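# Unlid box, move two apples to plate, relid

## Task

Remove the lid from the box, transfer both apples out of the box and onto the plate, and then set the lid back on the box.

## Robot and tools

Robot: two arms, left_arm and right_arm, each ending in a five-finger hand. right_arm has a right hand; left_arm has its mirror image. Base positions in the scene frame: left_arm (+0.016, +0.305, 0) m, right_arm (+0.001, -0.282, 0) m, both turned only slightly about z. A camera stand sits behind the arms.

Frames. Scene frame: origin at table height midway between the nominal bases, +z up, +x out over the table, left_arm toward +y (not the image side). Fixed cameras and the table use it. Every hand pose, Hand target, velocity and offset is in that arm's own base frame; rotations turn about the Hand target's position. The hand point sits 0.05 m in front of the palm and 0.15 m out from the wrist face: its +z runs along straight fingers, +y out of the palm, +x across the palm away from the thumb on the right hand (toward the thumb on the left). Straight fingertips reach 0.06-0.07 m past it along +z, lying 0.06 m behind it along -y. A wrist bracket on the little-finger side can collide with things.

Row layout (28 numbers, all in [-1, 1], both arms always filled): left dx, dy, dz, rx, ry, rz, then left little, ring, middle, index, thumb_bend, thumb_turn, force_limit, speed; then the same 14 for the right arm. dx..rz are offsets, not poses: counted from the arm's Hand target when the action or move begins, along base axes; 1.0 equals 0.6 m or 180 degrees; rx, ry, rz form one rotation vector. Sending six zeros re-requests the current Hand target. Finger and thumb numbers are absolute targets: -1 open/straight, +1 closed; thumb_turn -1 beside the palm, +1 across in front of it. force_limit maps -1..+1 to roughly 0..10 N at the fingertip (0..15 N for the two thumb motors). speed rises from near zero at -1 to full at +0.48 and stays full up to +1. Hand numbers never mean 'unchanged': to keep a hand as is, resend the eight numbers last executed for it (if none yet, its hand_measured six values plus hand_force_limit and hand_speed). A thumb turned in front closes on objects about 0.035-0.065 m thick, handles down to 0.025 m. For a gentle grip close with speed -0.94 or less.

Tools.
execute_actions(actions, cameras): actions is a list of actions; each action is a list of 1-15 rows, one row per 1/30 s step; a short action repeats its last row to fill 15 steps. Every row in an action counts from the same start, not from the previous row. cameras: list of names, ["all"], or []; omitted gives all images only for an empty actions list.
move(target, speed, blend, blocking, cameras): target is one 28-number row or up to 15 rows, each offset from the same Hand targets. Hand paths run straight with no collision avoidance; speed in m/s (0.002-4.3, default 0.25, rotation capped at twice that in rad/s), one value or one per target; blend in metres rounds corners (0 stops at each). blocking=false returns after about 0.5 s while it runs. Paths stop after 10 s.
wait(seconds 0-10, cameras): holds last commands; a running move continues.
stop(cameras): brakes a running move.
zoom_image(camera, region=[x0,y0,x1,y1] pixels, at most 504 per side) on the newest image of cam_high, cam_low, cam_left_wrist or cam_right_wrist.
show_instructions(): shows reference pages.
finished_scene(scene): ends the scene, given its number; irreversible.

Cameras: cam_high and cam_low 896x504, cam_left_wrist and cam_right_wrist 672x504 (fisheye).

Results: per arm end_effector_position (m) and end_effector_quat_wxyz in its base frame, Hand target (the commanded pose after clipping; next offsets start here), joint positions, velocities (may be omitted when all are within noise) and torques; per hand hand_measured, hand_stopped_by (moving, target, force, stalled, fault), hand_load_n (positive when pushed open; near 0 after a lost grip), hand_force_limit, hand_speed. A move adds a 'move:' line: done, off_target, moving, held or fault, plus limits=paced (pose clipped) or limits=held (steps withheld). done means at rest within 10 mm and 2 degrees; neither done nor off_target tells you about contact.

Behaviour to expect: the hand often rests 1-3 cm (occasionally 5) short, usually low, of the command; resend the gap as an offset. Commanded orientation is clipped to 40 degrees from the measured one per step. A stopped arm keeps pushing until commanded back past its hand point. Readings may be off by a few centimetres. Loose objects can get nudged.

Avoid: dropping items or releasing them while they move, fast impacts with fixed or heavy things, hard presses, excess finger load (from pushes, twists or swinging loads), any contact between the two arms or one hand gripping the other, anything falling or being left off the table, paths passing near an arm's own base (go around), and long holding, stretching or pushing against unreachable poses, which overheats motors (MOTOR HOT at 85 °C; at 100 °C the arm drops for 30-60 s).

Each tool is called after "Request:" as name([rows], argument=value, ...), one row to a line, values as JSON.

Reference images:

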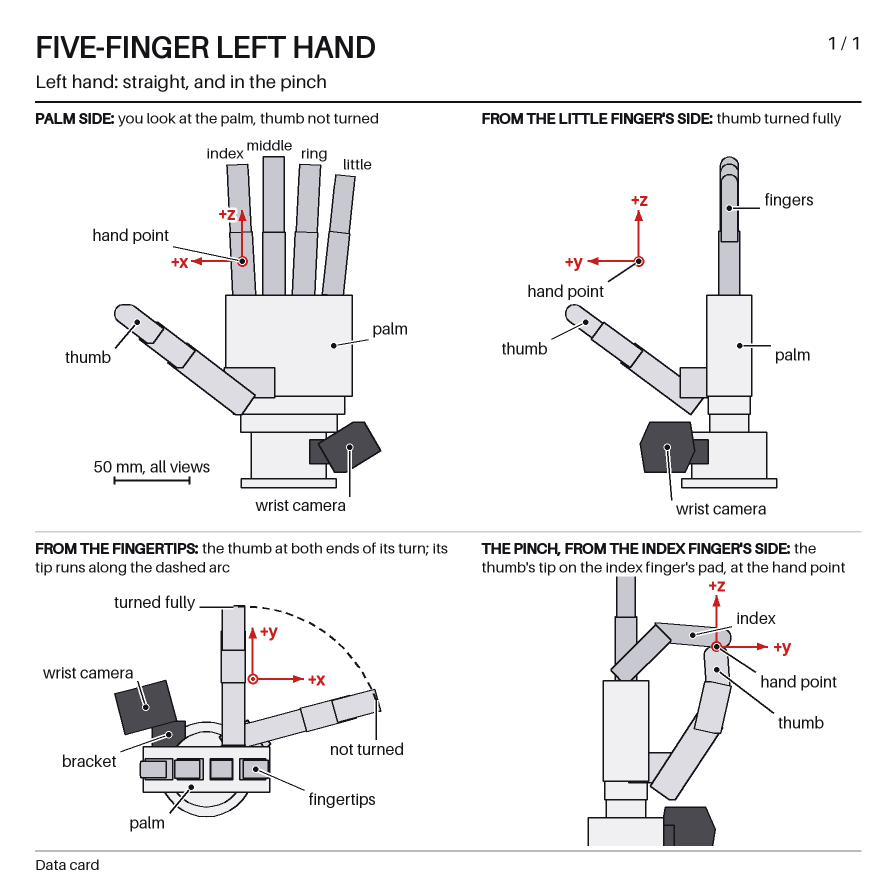

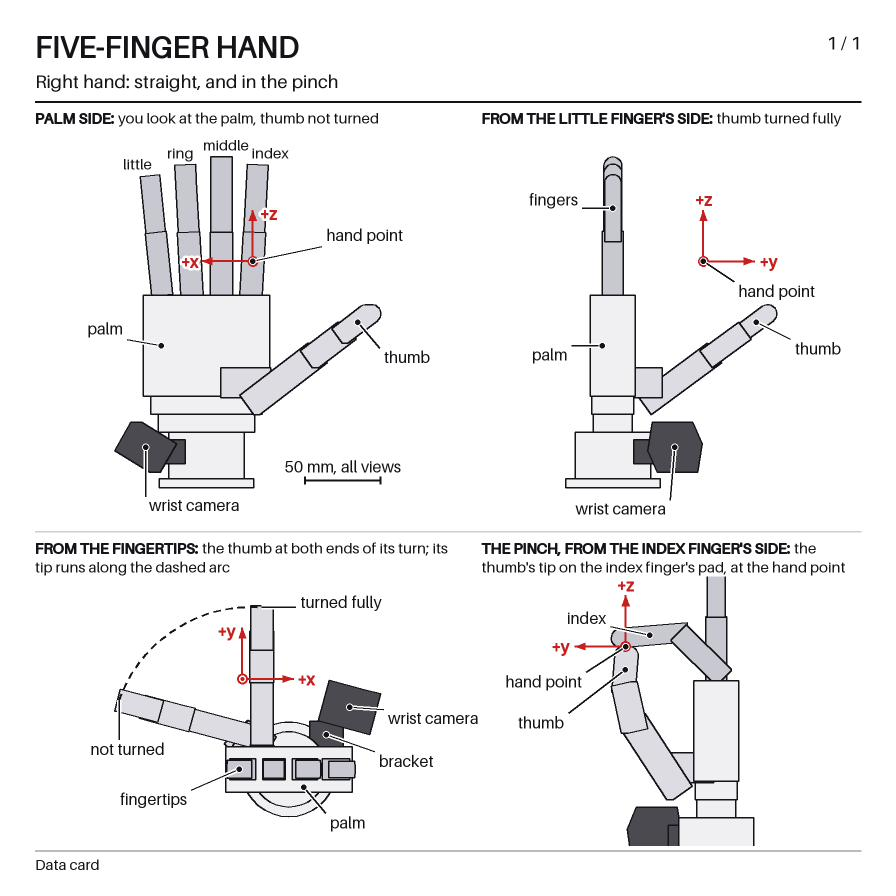

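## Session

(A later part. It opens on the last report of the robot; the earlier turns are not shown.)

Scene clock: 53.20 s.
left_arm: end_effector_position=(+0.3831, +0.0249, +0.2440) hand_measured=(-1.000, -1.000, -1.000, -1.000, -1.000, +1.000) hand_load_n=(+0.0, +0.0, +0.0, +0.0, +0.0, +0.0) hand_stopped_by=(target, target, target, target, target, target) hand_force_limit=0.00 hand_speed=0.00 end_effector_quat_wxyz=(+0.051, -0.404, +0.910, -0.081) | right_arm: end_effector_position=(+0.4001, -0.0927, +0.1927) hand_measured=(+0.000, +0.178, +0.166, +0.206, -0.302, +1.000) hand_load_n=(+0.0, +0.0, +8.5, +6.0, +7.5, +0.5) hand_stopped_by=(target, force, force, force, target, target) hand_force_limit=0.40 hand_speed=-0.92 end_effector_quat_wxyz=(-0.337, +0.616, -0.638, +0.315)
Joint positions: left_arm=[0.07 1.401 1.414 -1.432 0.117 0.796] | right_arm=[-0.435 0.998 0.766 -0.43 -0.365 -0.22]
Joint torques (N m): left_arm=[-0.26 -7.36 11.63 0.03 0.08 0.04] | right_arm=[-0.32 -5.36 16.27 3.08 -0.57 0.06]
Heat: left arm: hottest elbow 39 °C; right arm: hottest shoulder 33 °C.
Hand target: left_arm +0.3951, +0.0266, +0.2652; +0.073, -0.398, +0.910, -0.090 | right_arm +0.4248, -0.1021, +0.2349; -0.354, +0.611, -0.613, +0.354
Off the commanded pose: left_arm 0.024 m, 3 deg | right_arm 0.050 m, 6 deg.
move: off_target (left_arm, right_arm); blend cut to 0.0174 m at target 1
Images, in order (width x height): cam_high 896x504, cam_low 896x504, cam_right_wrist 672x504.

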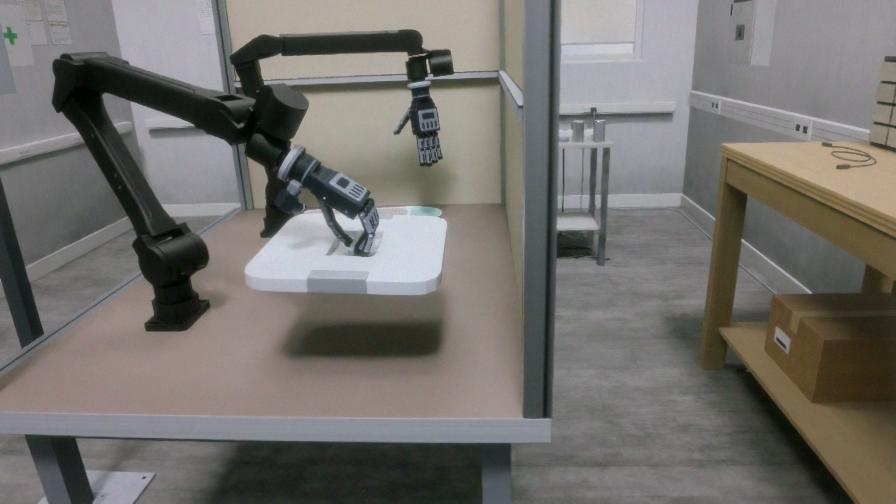

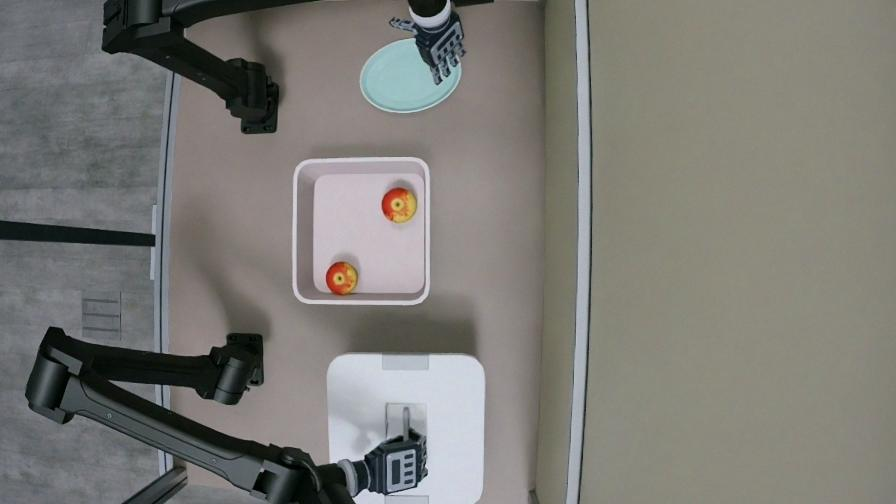

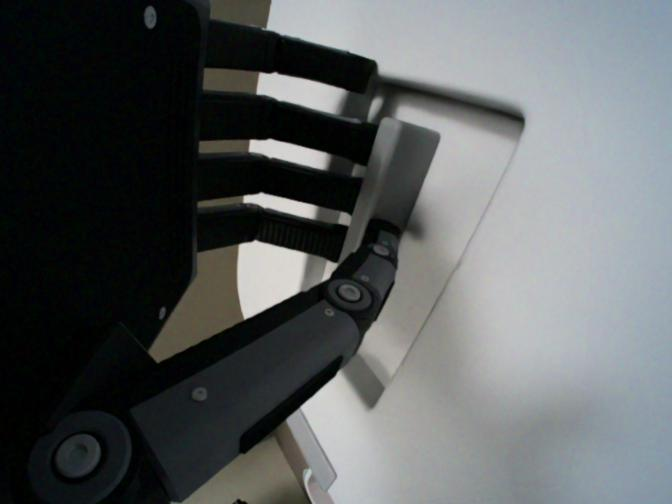

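Request:
zoom_image(camera="cam_low", region=[280, 140, 450, 310])

Request:
move(target=[0, 0, 0, 0,0,0, -1,-1,-1,-1,-1,1,0,0, 0,0,-0.19,0,0,0,0,0.4,0.62,0.62,-0.3,1,0.4,-0.92], cameras=["cam_high"], speed=0.12)

Scaled by 2.965 from the camera's 896x504 image, which has a finer 1280x720 frame.

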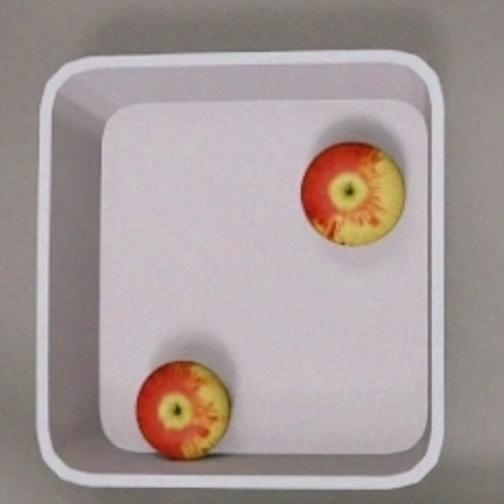

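Scene clock: 55.43 s.
left_arm: end_effector_position=(+0.3831, +0.0249, +0.2440) hand_measured=(-1.000, -1.000, -1.000, -1.000, -1.000, +1.000) hand_load_n=(+0.0, +0.0, +0.0, +0.0, +0.0, +0.0) hand_stopped_by=(target, target, target, target, target, target) hand_force_limit=0.00 hand_speed=0.00 end_effector_quat_wxyz=(+0.051, -0.404, +0.910, -0.081) | right_arm: end_effector_position=(+0.4154, -0.0998, +0.1080) hand_measured=(+0.000, +0.178, +0.166, +0.206, -0.302, +1.000) hand_load_n=(+0.0, +0.0, +8.5, +5.5, +8.0, +0.5) hand_stopped_by=(target, force, force, force, target, target) hand_force_limit=0.40 hand_speed=-0.92 end_effector_quat_wxyz=(-0.345, +0.613, -0.626, +0.336)
Joint positions: left_arm=[0.07 1.401 1.414 -1.432 0.117 0.796] | right_arm=[-0.435 1.14 0.594 -0.065 -0.365 -0.221]
Joint torques (N m): left_arm=[-0.91 -7.53 11.64 0.05 0.1 0.1] | right_arm=[-0.26 -6.59 9.94 3.12 -0.55 0.11]
Heat: left arm: hottest elbow 39 °C; right arm: hottest shoulder 33 °C.
Hand target: left_arm +0.3951, +0.0266, +0.2652; +0.073, -0.398, +0.910, -0.090 | right_arm +0.4247, -0.1020, +0.1210; -0.354, +0.611, -0.613, +0.354
Off the commanded pose: left_arm 0.024 m, 3 deg | right_arm 0.016 m, 3 deg.
move: off_target (left_arm, right_arm)
Images, in order (width x height): cam_high 896x504.

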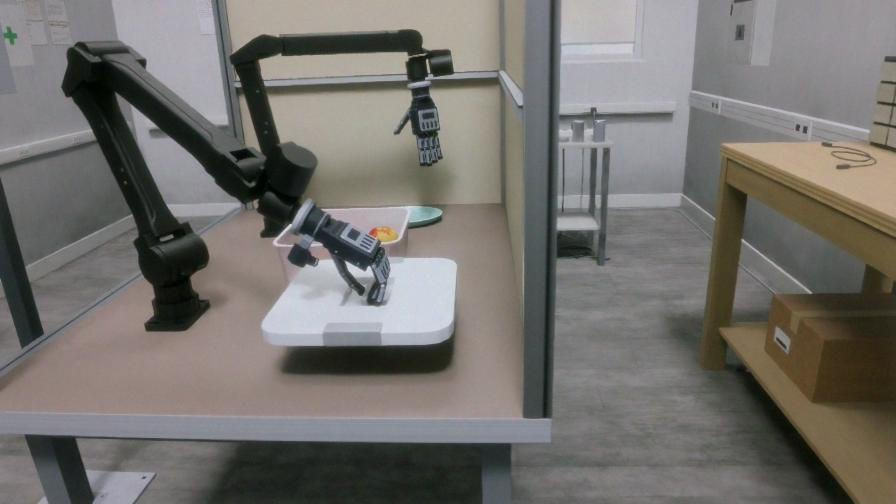

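Request:
move(target=[0, 0, 0, 0,0,0, -1,-1,-1,-1,-1,1,0,0, 0,0,-0.083,0,0,0,0,0.4,0.62,0.62,-0.3,1,0.4,-0.92], cameras=["cam_high"], speed=0.1)

Scene clock: 62.37 s.
left_arm: end_effector_position=(+0.3831, +0.0249, +0.2440) hand_measured=(-1.000, -1.000, -1.000, -1.000, -1.000, +1.000) hand_load_n=(+0.0, +0.0, +0.0, +0.0, +0.0, +0.0) hand_stopped_by=(target, target, target, target, target, target) hand_force_limit=0.00 hand_speed=0.00 end_effector_quat_wxyz=(+0.051, -0.404, +0.910, -0.081) | right_arm: end_effector_position=(+0.4152, -0.0997, +0.0594) hand_measured=(+0.000, +0.178, +0.166, +0.206, -0.302, +1.000) hand_load_n=(+0.0, +0.0, +8.5, +5.5, +8.0, +0.5) hand_stopped_by=(target, force, force, force, target, target) hand_force_limit=0.40 hand_speed=-0.92 end_effector_quat_wxyz=(-0.345, +0.613, -0.626, +0.337)
Joint positions: left_arm=[0.07 1.401 1.414 -1.432 0.117 0.796] | right_arm=[-0.435 1.252 0.519 0.124 -0.365 -0.221]
Joint torques (N m): left_arm=[-0.26 -7.36 11.59 0.27 0.05 0.1] | right_arm=[-0.26 -7.41 8.96 3.25 -0.54 0.06]
Heat: left arm: hottest elbow 40 °C; right arm: hottest shoulder 33 °C.
Hand target: left_arm +0.3951, +0.0266, +0.2652; +0.073, -0.398, +0.910, -0.090 | right_arm +0.4248, -0.1021, +0.0713; -0.354, +0.611, -0.613, +0.354
Off the commanded pose: left_arm 0.024 m, 3 deg | right_arm 0.015 m, 3 deg.
move: off_target (left_arm, right_arm)
Images, in order (width x height): cam_high 896x504.

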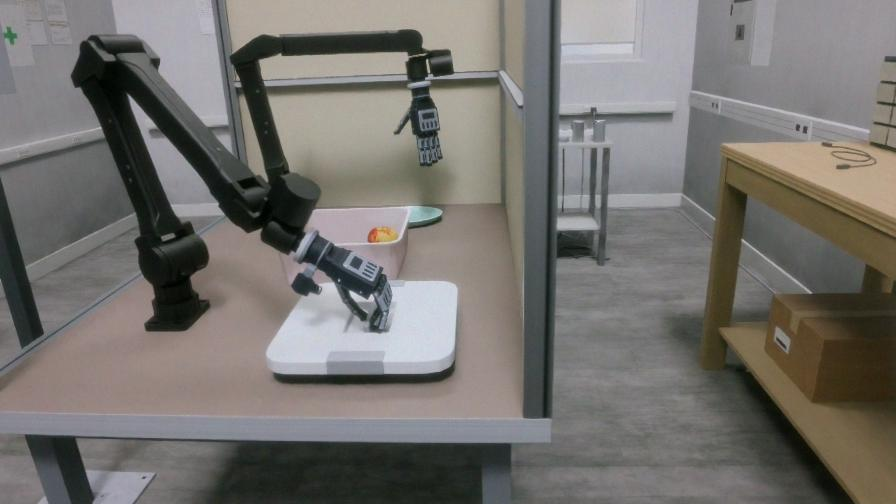

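Request:
move(target=[-0.0635,-0.448,-0.042,-0.037,-0.1085,0.3675, 1,1,-0.4,-0.4,-1,1,0,0, 0,0,-0.04,0,0,0,0,0.4,0.62,0.62,-0.3,1,0.4,-0.92], cameras=["all"], speed=0.25)

Request:
zoom_image(camera="cam_low", region=[280, 140, 450, 310])

Scene clock: 73.60 s.
left_arm: end_effector_position=(+0.3526, -0.2378, +0.2308) hand_measured=(+1.000, +1.000, -0.400, -0.400, -1.000, +1.000) hand_load_n=(+0.0, +0.0, +0.0, +0.0, +0.0, +0.5) hand_stopped_by=(target, target, target, target, target, target) hand_force_limit=0.00 hand_speed=0.00 end_effector_quat_wxyz=(-0.234, +0.809, -0.521, +0.140) | right_arm: end_effector_position=(+0.4175, -0.1008, +0.0406) hand_measured=(+0.000, +0.178, +0.166, +0.206, -0.302, +1.000) hand_load_n=(+0.0, +0.0, +8.5, +6.0, +7.5, +0.5) hand_stopped_by=(target, force, force, force, target, target) hand_force_limit=0.40 hand_speed=-0.92 end_effector_quat_wxyz=(-0.347, +0.612, -0.623, +0.342)
Joint positions: left_arm=[-0.669 1.273 1.24 -1.278 -0.493 -1.029] | right_arm=[-0.435 1.312 0.493 0.222 -0.365 -0.221]
Joint torques (N m): left_arm=[-0.62 -5.42 9.92 0.38 -0.43 -0.12] | right_arm=[-0.03 -6.65 7.98 3.28 -0.54 0.09]
Heat: left arm: hottest elbow 40 °C; right arm: hottest shoulder 34 °C.
Hand target: left_arm +0.3572, -0.2422, +0.2400; -0.233, +0.811, -0.516, +0.148 | right_arm +0.4249, -0.1021, +0.0473; -0.354, +0.611, -0.613, +0.355
Off the commanded pose: left_arm 0.011 m, 1 deg | right_arm 0.010 m, 2 deg.
move: off_target (left_arm)

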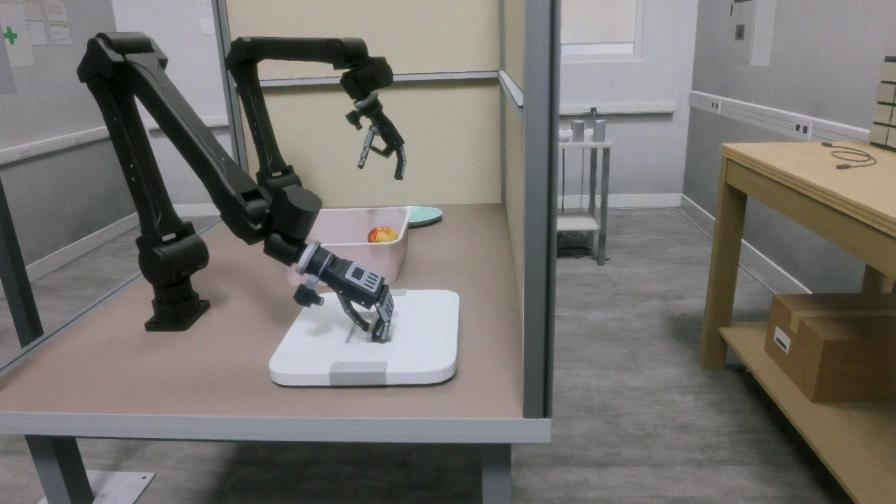

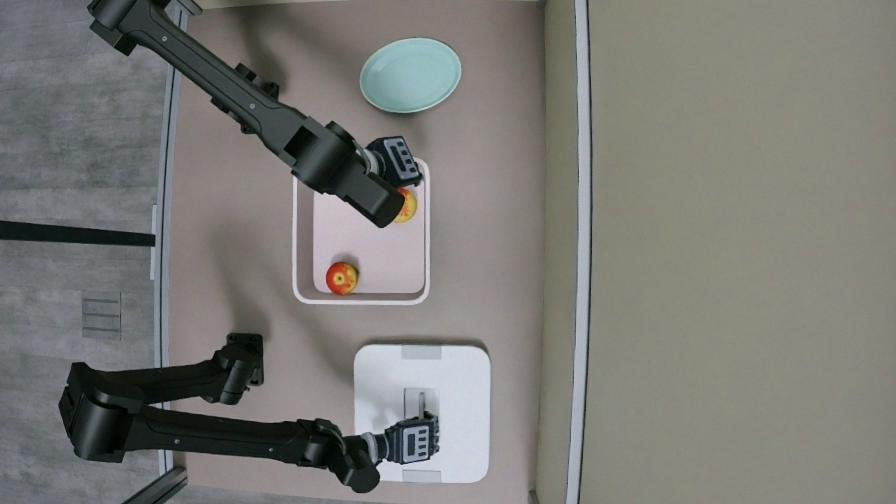

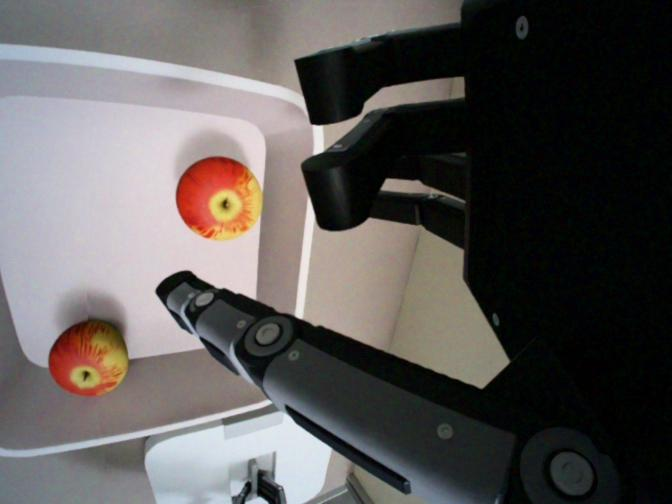

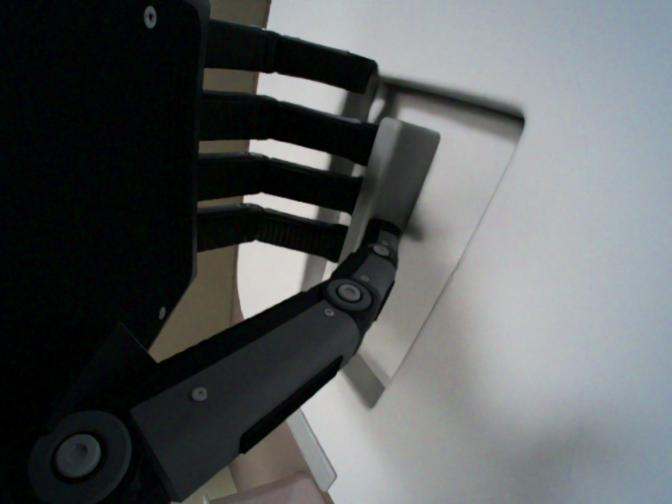

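Scaled by 2.965 from the camera's 896x504 image, which has a finer 1280x720 frame.

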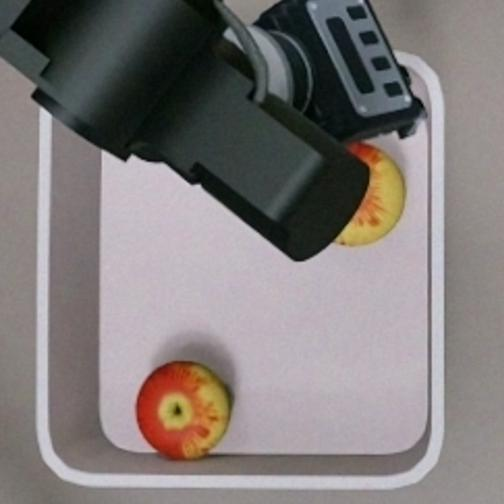

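Request:
move(target=[0.007,-0.007,-0.19,0,0,0, 1,1,-0.4,-0.4,-1,1,0,0, 0,0,0,0,0,0,0,0.4,0.62,0.62,-0.3,1,0.4,-0.92], cameras=["cam_low","cam_high","cam_left_wrist"], speed=0.15)

Request:
zoom_image(camera="cam_low", region=[330, 120, 450, 240])

Request:
zoom_image(camera="cam_high", region=[320, 150, 440, 270])

Scene clock: 76.30 s.
left_arm: end_effector_position=(+0.3588, -0.2432, +0.1308) hand_measured=(+1.000, +1.000, -0.400, -0.400, -1.000, +1.000) hand_load_n=(+0.0, +0.0, +0.0, -0.5, +0.0, +0.0) hand_stopped_by=(target, target, target, target, target, target) hand_force_limit=0.00 hand_speed=0.00 end_effector_quat_wxyz=(-0.233, +0.809, -0.520, +0.145) | right_arm: end_effector_position=(+0.4175, -0.1008, +0.0406) hand_measured=(+0.000, +0.178, +0.166, +0.206, -0.302, +1.000) hand_load_n=(+0.0, +0.0, +8.5, +5.5, +8.0, +0.5) hand_stopped_by=(target, force, force, force, target, target) hand_force_limit=0.40 hand_speed=-0.92 end_effector_quat_wxyz=(-0.347, +0.612, -0.623, +0.342)
Joint positions: left_arm=[-0.67 1.335 1.028 -0.997 -0.494 -1.032] | right_arm=[-0.435 1.312 0.493 0.222 -0.365 -0.221]
Joint torques (N m): left_arm=[-0.21 -4.84 7.34 1.43 -0.43 -0.15] | right_arm=[-0.38 -7.06 8.03 3.29 -0.53 0.07]
Heat: left arm: hottest elbow 40 °C; right arm: hottest shoulder 34 °C.
Hand target: left_arm +0.3612, -0.2465, +0.1261; -0.233, +0.811, -0.516, +0.148 | right_arm +0.4249, -0.1021, +0.0473; -0.354, +0.611, -0.613, +0.355
Off the commanded pose: left_arm 0.006 m, 1 deg | right_arm 0.010 m, 2 deg.
move: done
Images, in order (width x height): cam_high 896x504, cam_low 896x504, cam_left_wrist 672x504.

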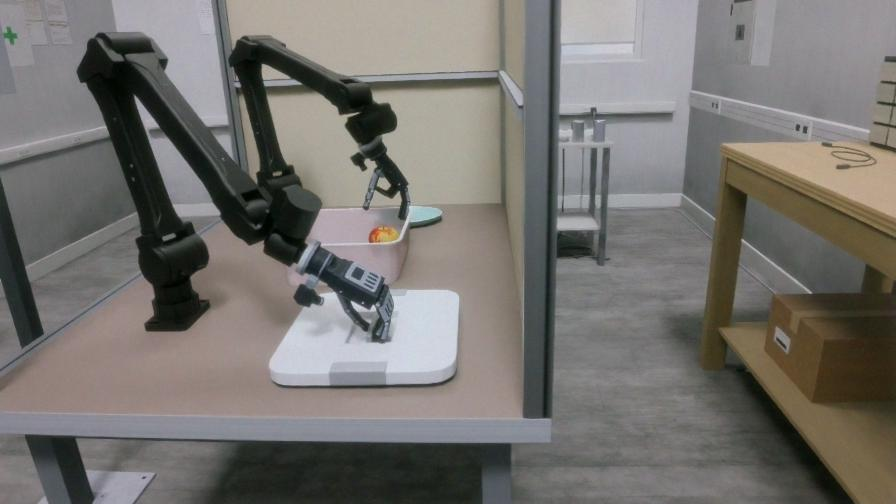

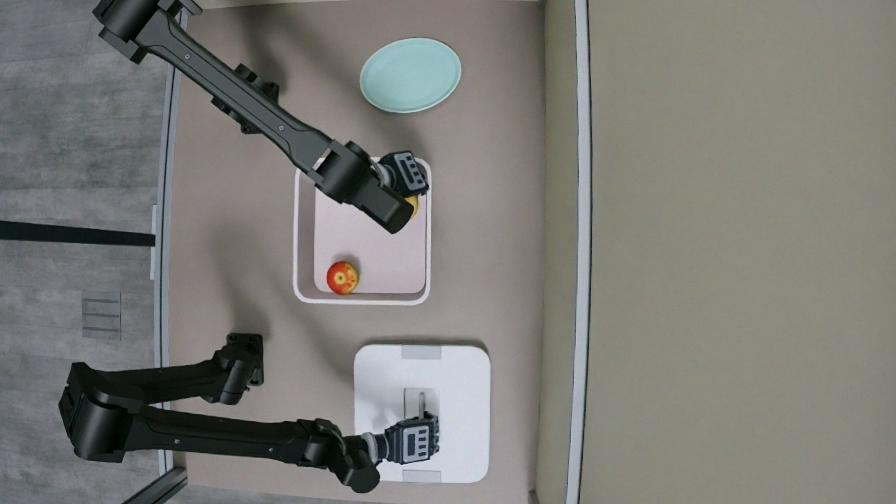

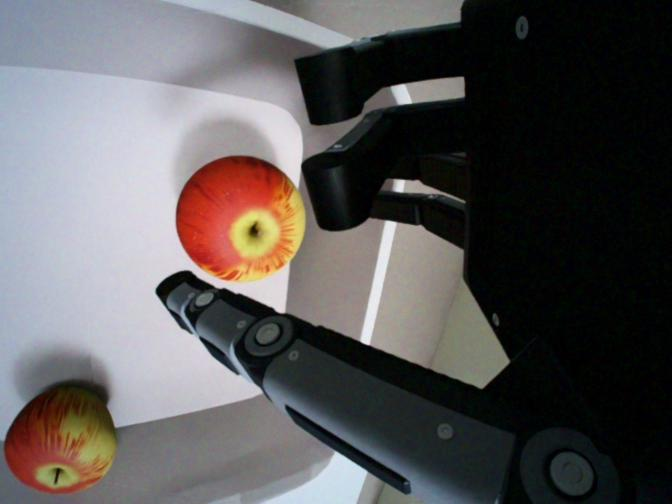

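Scaled by 4.200 from the camera's 896x504 image, which has a finer 1280x720 frame.

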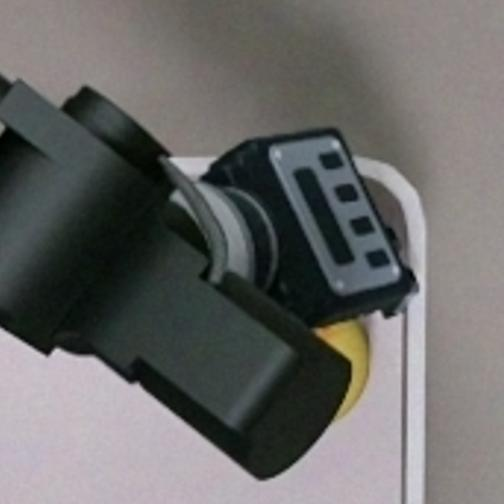

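Scaled by 4.200 from the camera's 896x504 image, which has a finer 1280x720 frame.

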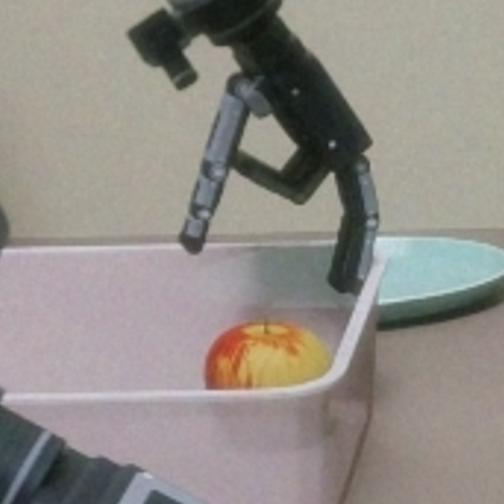

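Request:
move(target=[-0.01,-0.0095,0.01,0.0251,-0.0365,0.105, 1,1,-0.4,-0.4,-1,1,0,0, 0,0,0,0,0,0,0,0.4,0.62,0.62,-0.3,1,0.4,-0.92], cameras=["cam_low","cam_high","cam_left_wrist"], speed=0.3)

Request:
zoom_image(camera="cam_low", region=[330, 120, 450, 240])

Request:
zoom_image(camera="cam_high", region=[320, 150, 440, 270])

Scene clock: 81.70 s.
left_arm: end_effector_position=(+0.3437, -0.2372, +0.1173) hand_measured=(+1.000, +1.000, -0.400, -0.400, -1.000, +1.000) hand_load_n=(+0.0, +0.0, +0.0, +0.0, +0.0, +0.0) hand_stopped_by=(target, target, target, target, target, target) hand_force_limit=0.00 hand_speed=0.00 end_effector_quat_wxyz=(-0.320, +0.863, -0.374, +0.117) | right_arm: end_effector_position=(+0.4175, -0.1008, +0.0406) hand_measured=(+0.000, +0.178, +0.166, +0.206, -0.302, +1.000) hand_load_n=(+0.0, +0.0, +8.5, +6.0, +8.0, +0.5) hand_stopped_by=(target, force, force, force, target, target) hand_force_limit=0.40 hand_speed=-0.92 end_effector_quat_wxyz=(-0.347, +0.612, -0.623, +0.342)
Joint positions: left_arm=[-0.79 1.415 1.053 -1.234 -0.695 -1.553] | right_arm=[-0.435 1.312 0.493 0.222 -0.365 -0.221]
Joint torques (N m): left_arm=[-0.79 -5.3 10.58 -0.24 -0.57 -0.14] | right_arm=[-0.03 -6.65 8.09 3.33 -0.52 0.11]
Heat: left arm: hottest elbow 39 °C; right arm: hottest shoulder 34 °C.
Hand target: left_arm +0.3553, -0.2522, +0.1320; -0.315, +0.865, -0.367, +0.133 | right_arm +0.4249, -0.1021, +0.0473; -0.354, +0.611, -0.613, +0.355
Off the commanded pose: left_arm 0.024 m, 2 deg | right_arm 0.010 m, 2 deg.
move: off_target (left_arm)
Images, in order (width x height): cam_high 896x504, cam_low 896x504, cam_left_wrist 672x504.

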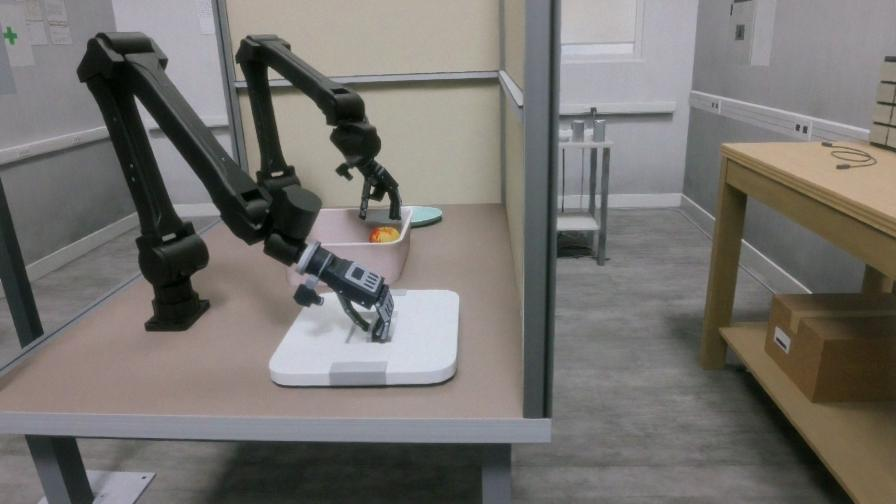

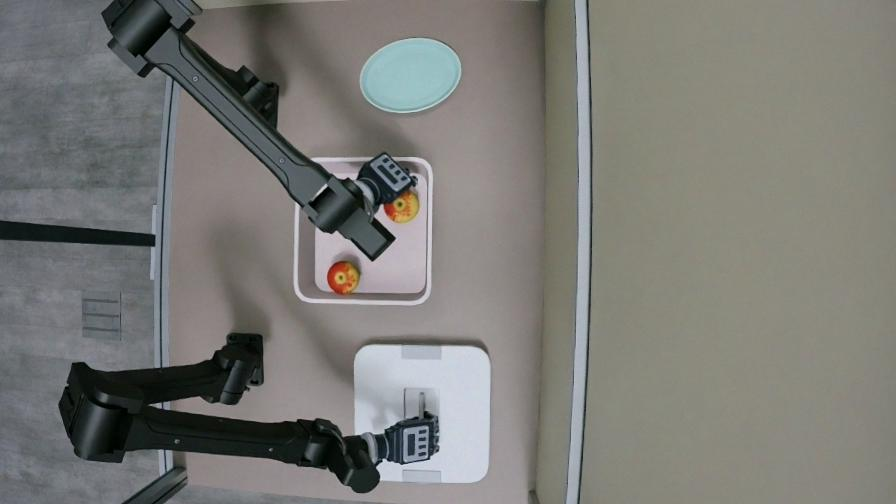

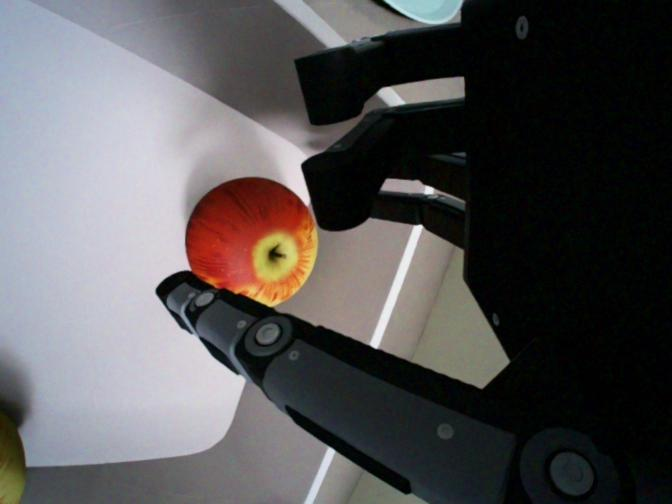

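Scaled by 4.200 from the camera's 896x504 image, which has a finer 1280x720 frame.

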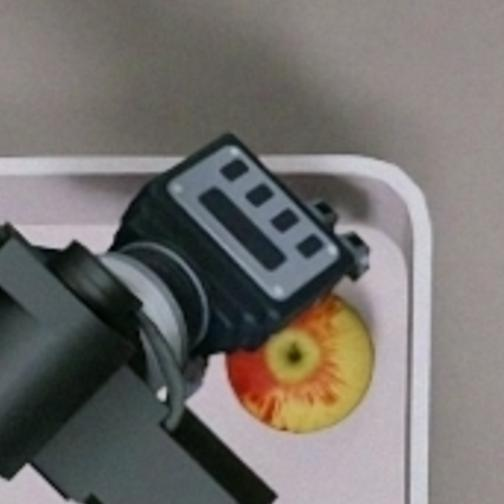

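Scaled by 4.200 from the camera's 896x504 image, which has a finer 1280x720 frame.

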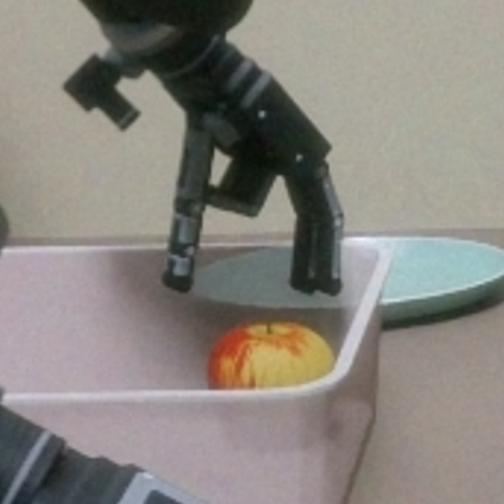

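Request:
move(target=[0.022,-0.028,-0.01,0,0,0, 1,1,-0.4,-0.4,-1,1,0,0, 0,0,0,0,0,0,0,0.4,0.62,0.62,-0.3,1,0.4,-0.92], cameras=["cam_low","cam_high","cam_left_wrist"], speed=0.15)

Request:
zoom_image(camera="cam_low", region=[330, 120, 450, 240])

Request:
zoom_image(camera="cam_high", region=[320, 150, 440, 270])

Scene clock: 83.97 s.
left_arm: end_effector_position=(+0.3560, -0.2513, +0.1102) hand_measured=(+1.000, +1.000, -0.400, -0.400, -1.000, +1.000) hand_load_n=(+0.0, +0.0, +0.0, +0.0, +0.0, +0.0) hand_stopped_by=(target, target, target, target, target, target) hand_force_limit=0.00 hand_speed=0.00 end_effector_quat_wxyz=(-0.322, +0.862, -0.374, +0.112) | right_arm: end_effector_position=(+0.4175, -0.1008, +0.0406) hand_measured=(+0.000, +0.178, +0.166, +0.206, -0.302, +1.000) hand_load_n=(+0.0, +0.0, +8.5, +5.5, +8.0, +0.5) hand_stopped_by=(target, force, force, force, target, target) hand_force_limit=0.40 hand_speed=-0.92 end_effector_quat_wxyz=(-0.347, +0.612, -0.623, +0.342)
Joint positions: left_arm=[-0.794 1.478 1.1 -1.234 -0.695 -1.561] | right_arm=[-0.435 1.312 0.493 0.222 -0.365 -0.221]
Joint torques (N m): left_arm=[-1.03 -6.59 10.56 -0.02 -0.6 -0.15] | right_arm=[-0.67 -6.89 8.01 3.29 -0.51 0.07]
Heat: left arm: hottest elbow 39 °C; right arm: hottest shoulder 34 °C.
Hand target: left_arm +0.3685, -0.2691, +0.1262; -0.315, +0.865, -0.367, +0.133 | right_arm +0.4249, -0.1021, +0.0473; -0.354, +0.611, -0.613, +0.355
Off the commanded pose: left_arm 0.027 m, 3 deg | right_arm 0.010 m, 2 deg.
move: off_target (left_arm)
Images, in order (width x height): cam_high 896x504, cam_low 896x504, cam_left_wrist 672x504.

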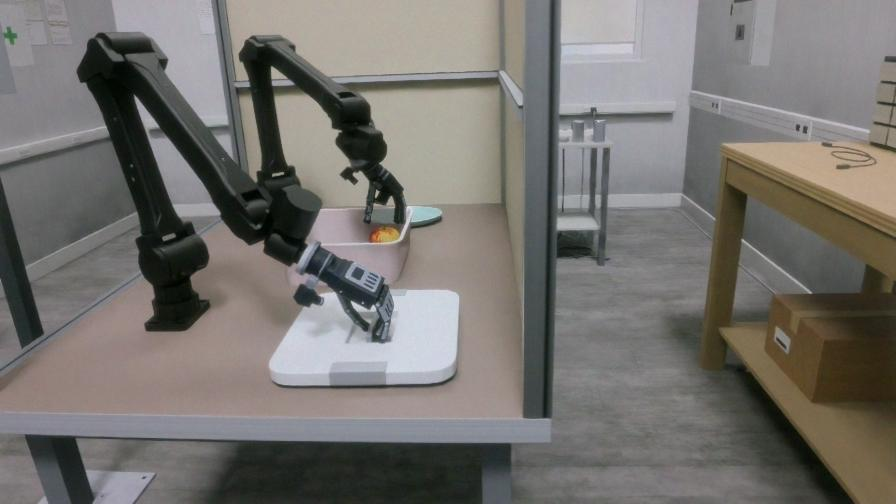

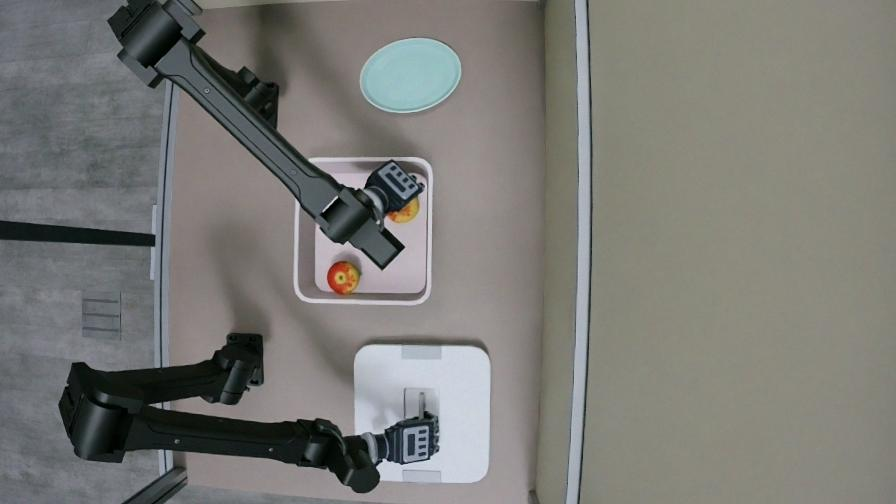

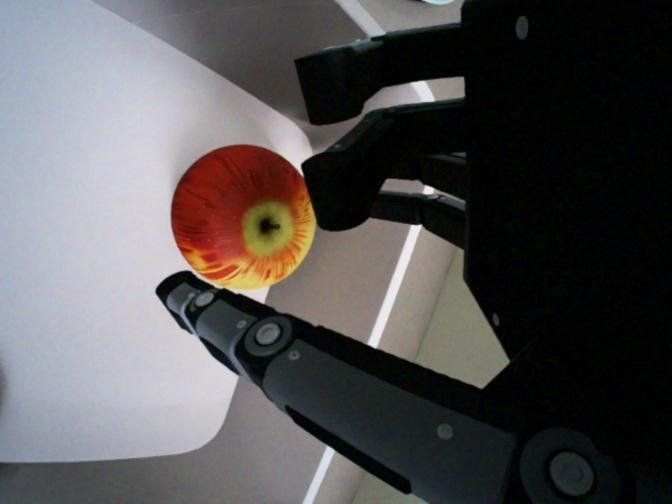

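Scaled by 4.200 from the camera's 896x504 image, which has a finer 1280x720 frame.

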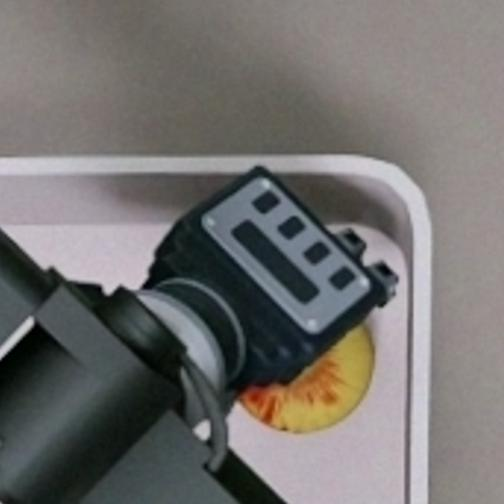

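Scaled by 4.200 from the camera's 896x504 image, which has a finer 1280x720 frame.

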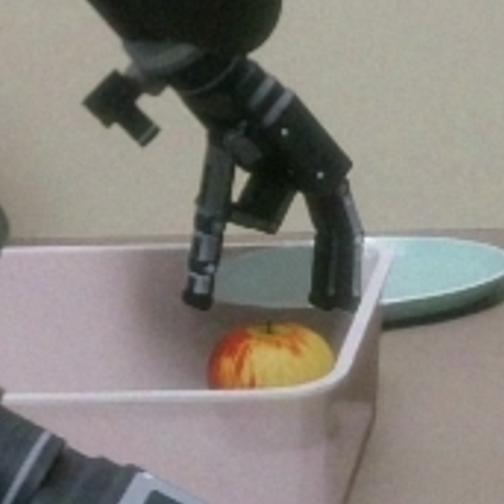

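Request:
move(target=[0,0,-0.06,0,0,0, 1,1,-0.4,-0.4,-1,1,0,0, 0,0,0,0,0,0,0,0.4,0.62,0.62,-0.3,1,0.4,-0.92], cameras=["cam_low","cam_high","cam_left_wrist"], speed=0.1)

Request:
zoom_image(camera="cam_low", region=[330, 120, 450, 240])

Request:
zoom_image(camera="cam_high", region=[320, 150, 440, 270])

Scene clock: 85.67 s.
left_arm: end_effector_position=(+0.3680, -0.2652, +0.0952) hand_measured=(+1.000, +1.000, -0.400, -0.400, -1.000, +1.000) hand_load_n=(+0.0, +0.0, +0.0, -0.5, +0.0, +0.0) hand_stopped_by=(target, target, target, target, target, target) hand_force_limit=0.00 hand_speed=0.00 end_effector_quat_wxyz=(-0.315, +0.865, -0.369, +0.130) | right_arm: end_effector_position=(+0.4175, -0.1008, +0.0406) hand_measured=(+0.000, +0.178, +0.166, +0.206, -0.302, +1.000) hand_load_n=(+0.0, +0.0, +8.5, +5.5, +8.0, +0.5) hand_stopped_by=(target, force, force, force, target, target) hand_force_limit=0.40 hand_speed=-0.92 end_effector_quat_wxyz=(-0.347, +0.612, -0.623, +0.342)
Joint positions: left_arm=[-0.796 1.514 1.096 -1.154 -0.695 -1.561] | right_arm=[-0.435 1.312 0.493 0.222 -0.365 -0.221]
Joint torques (N m): left_arm=[-1.14 -6.59 6.56 0.77 -0.58 -0.17] | right_arm=[-0.32 -6.59 8.09 3.21 -0.52 0.06]
Heat: left arm: hottest elbow 39 °C; right arm: hottest shoulder 34 °C.
Hand target: left_arm +0.3686, -0.2690, +0.0902; -0.315, +0.865, -0.367, +0.133 | right_arm +0.4249, -0.1021, +0.0473; -0.354, +0.611, -0.613, +0.355
Off the commanded pose: left_arm 0.006 m, 0 deg | right_arm 0.010 m, 2 deg.
move: done
Images, in order (width x height): cam_high 896x504, cam_low 896x504, cam_left_wrist 672x504.

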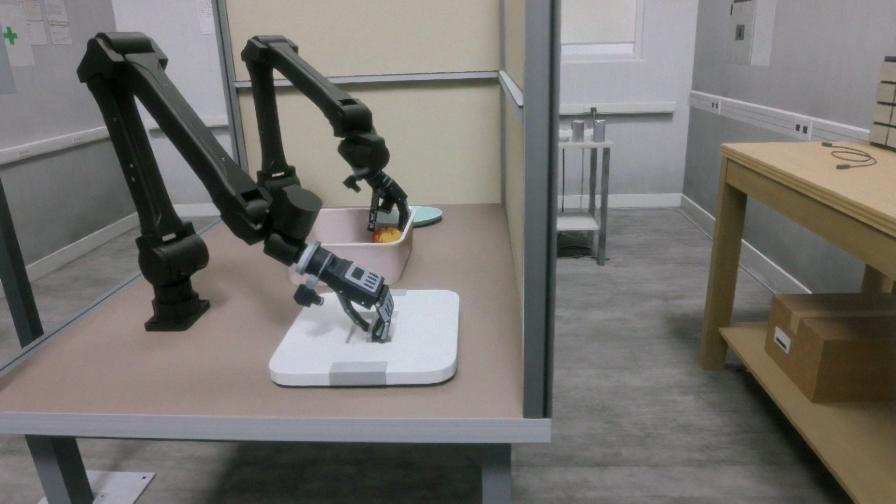

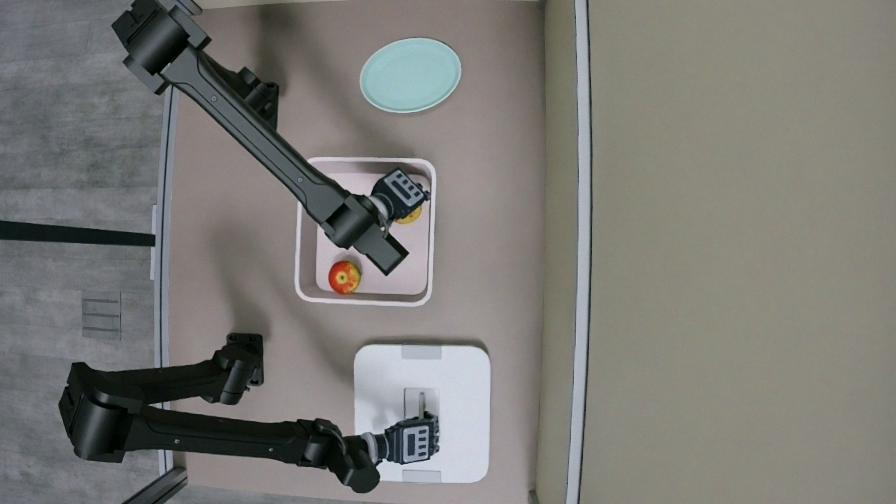

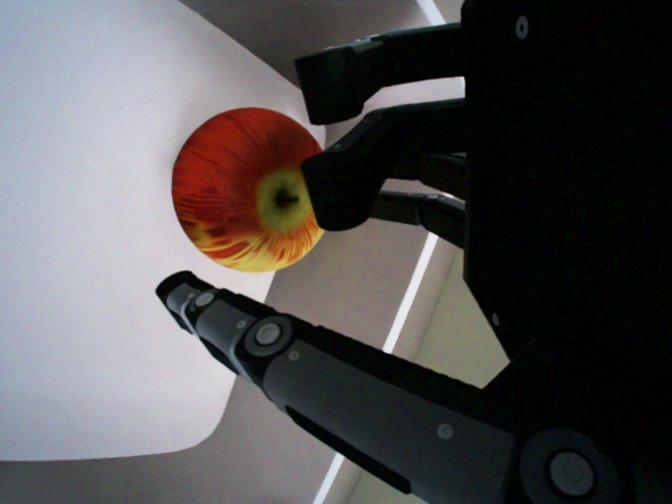

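Scaled by 4.200 from the camera's 896x504 image, which has a finer 1280x720 frame.

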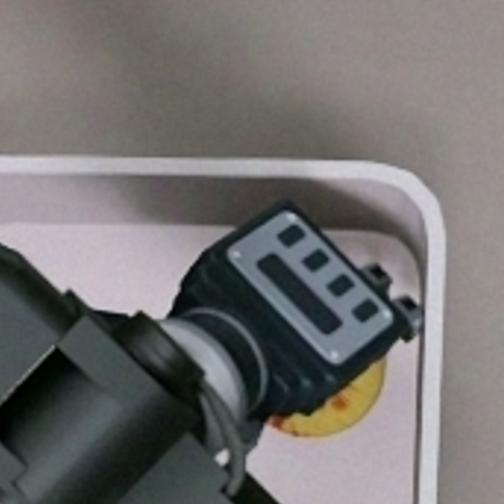

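Scaled by 4.200 from the camera's 896x504 image, which has a finer 1280x720 frame.

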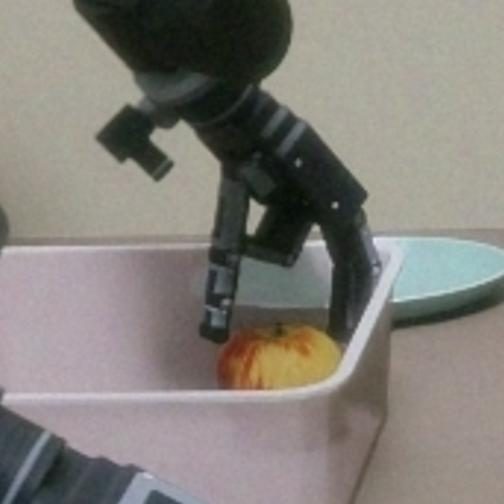

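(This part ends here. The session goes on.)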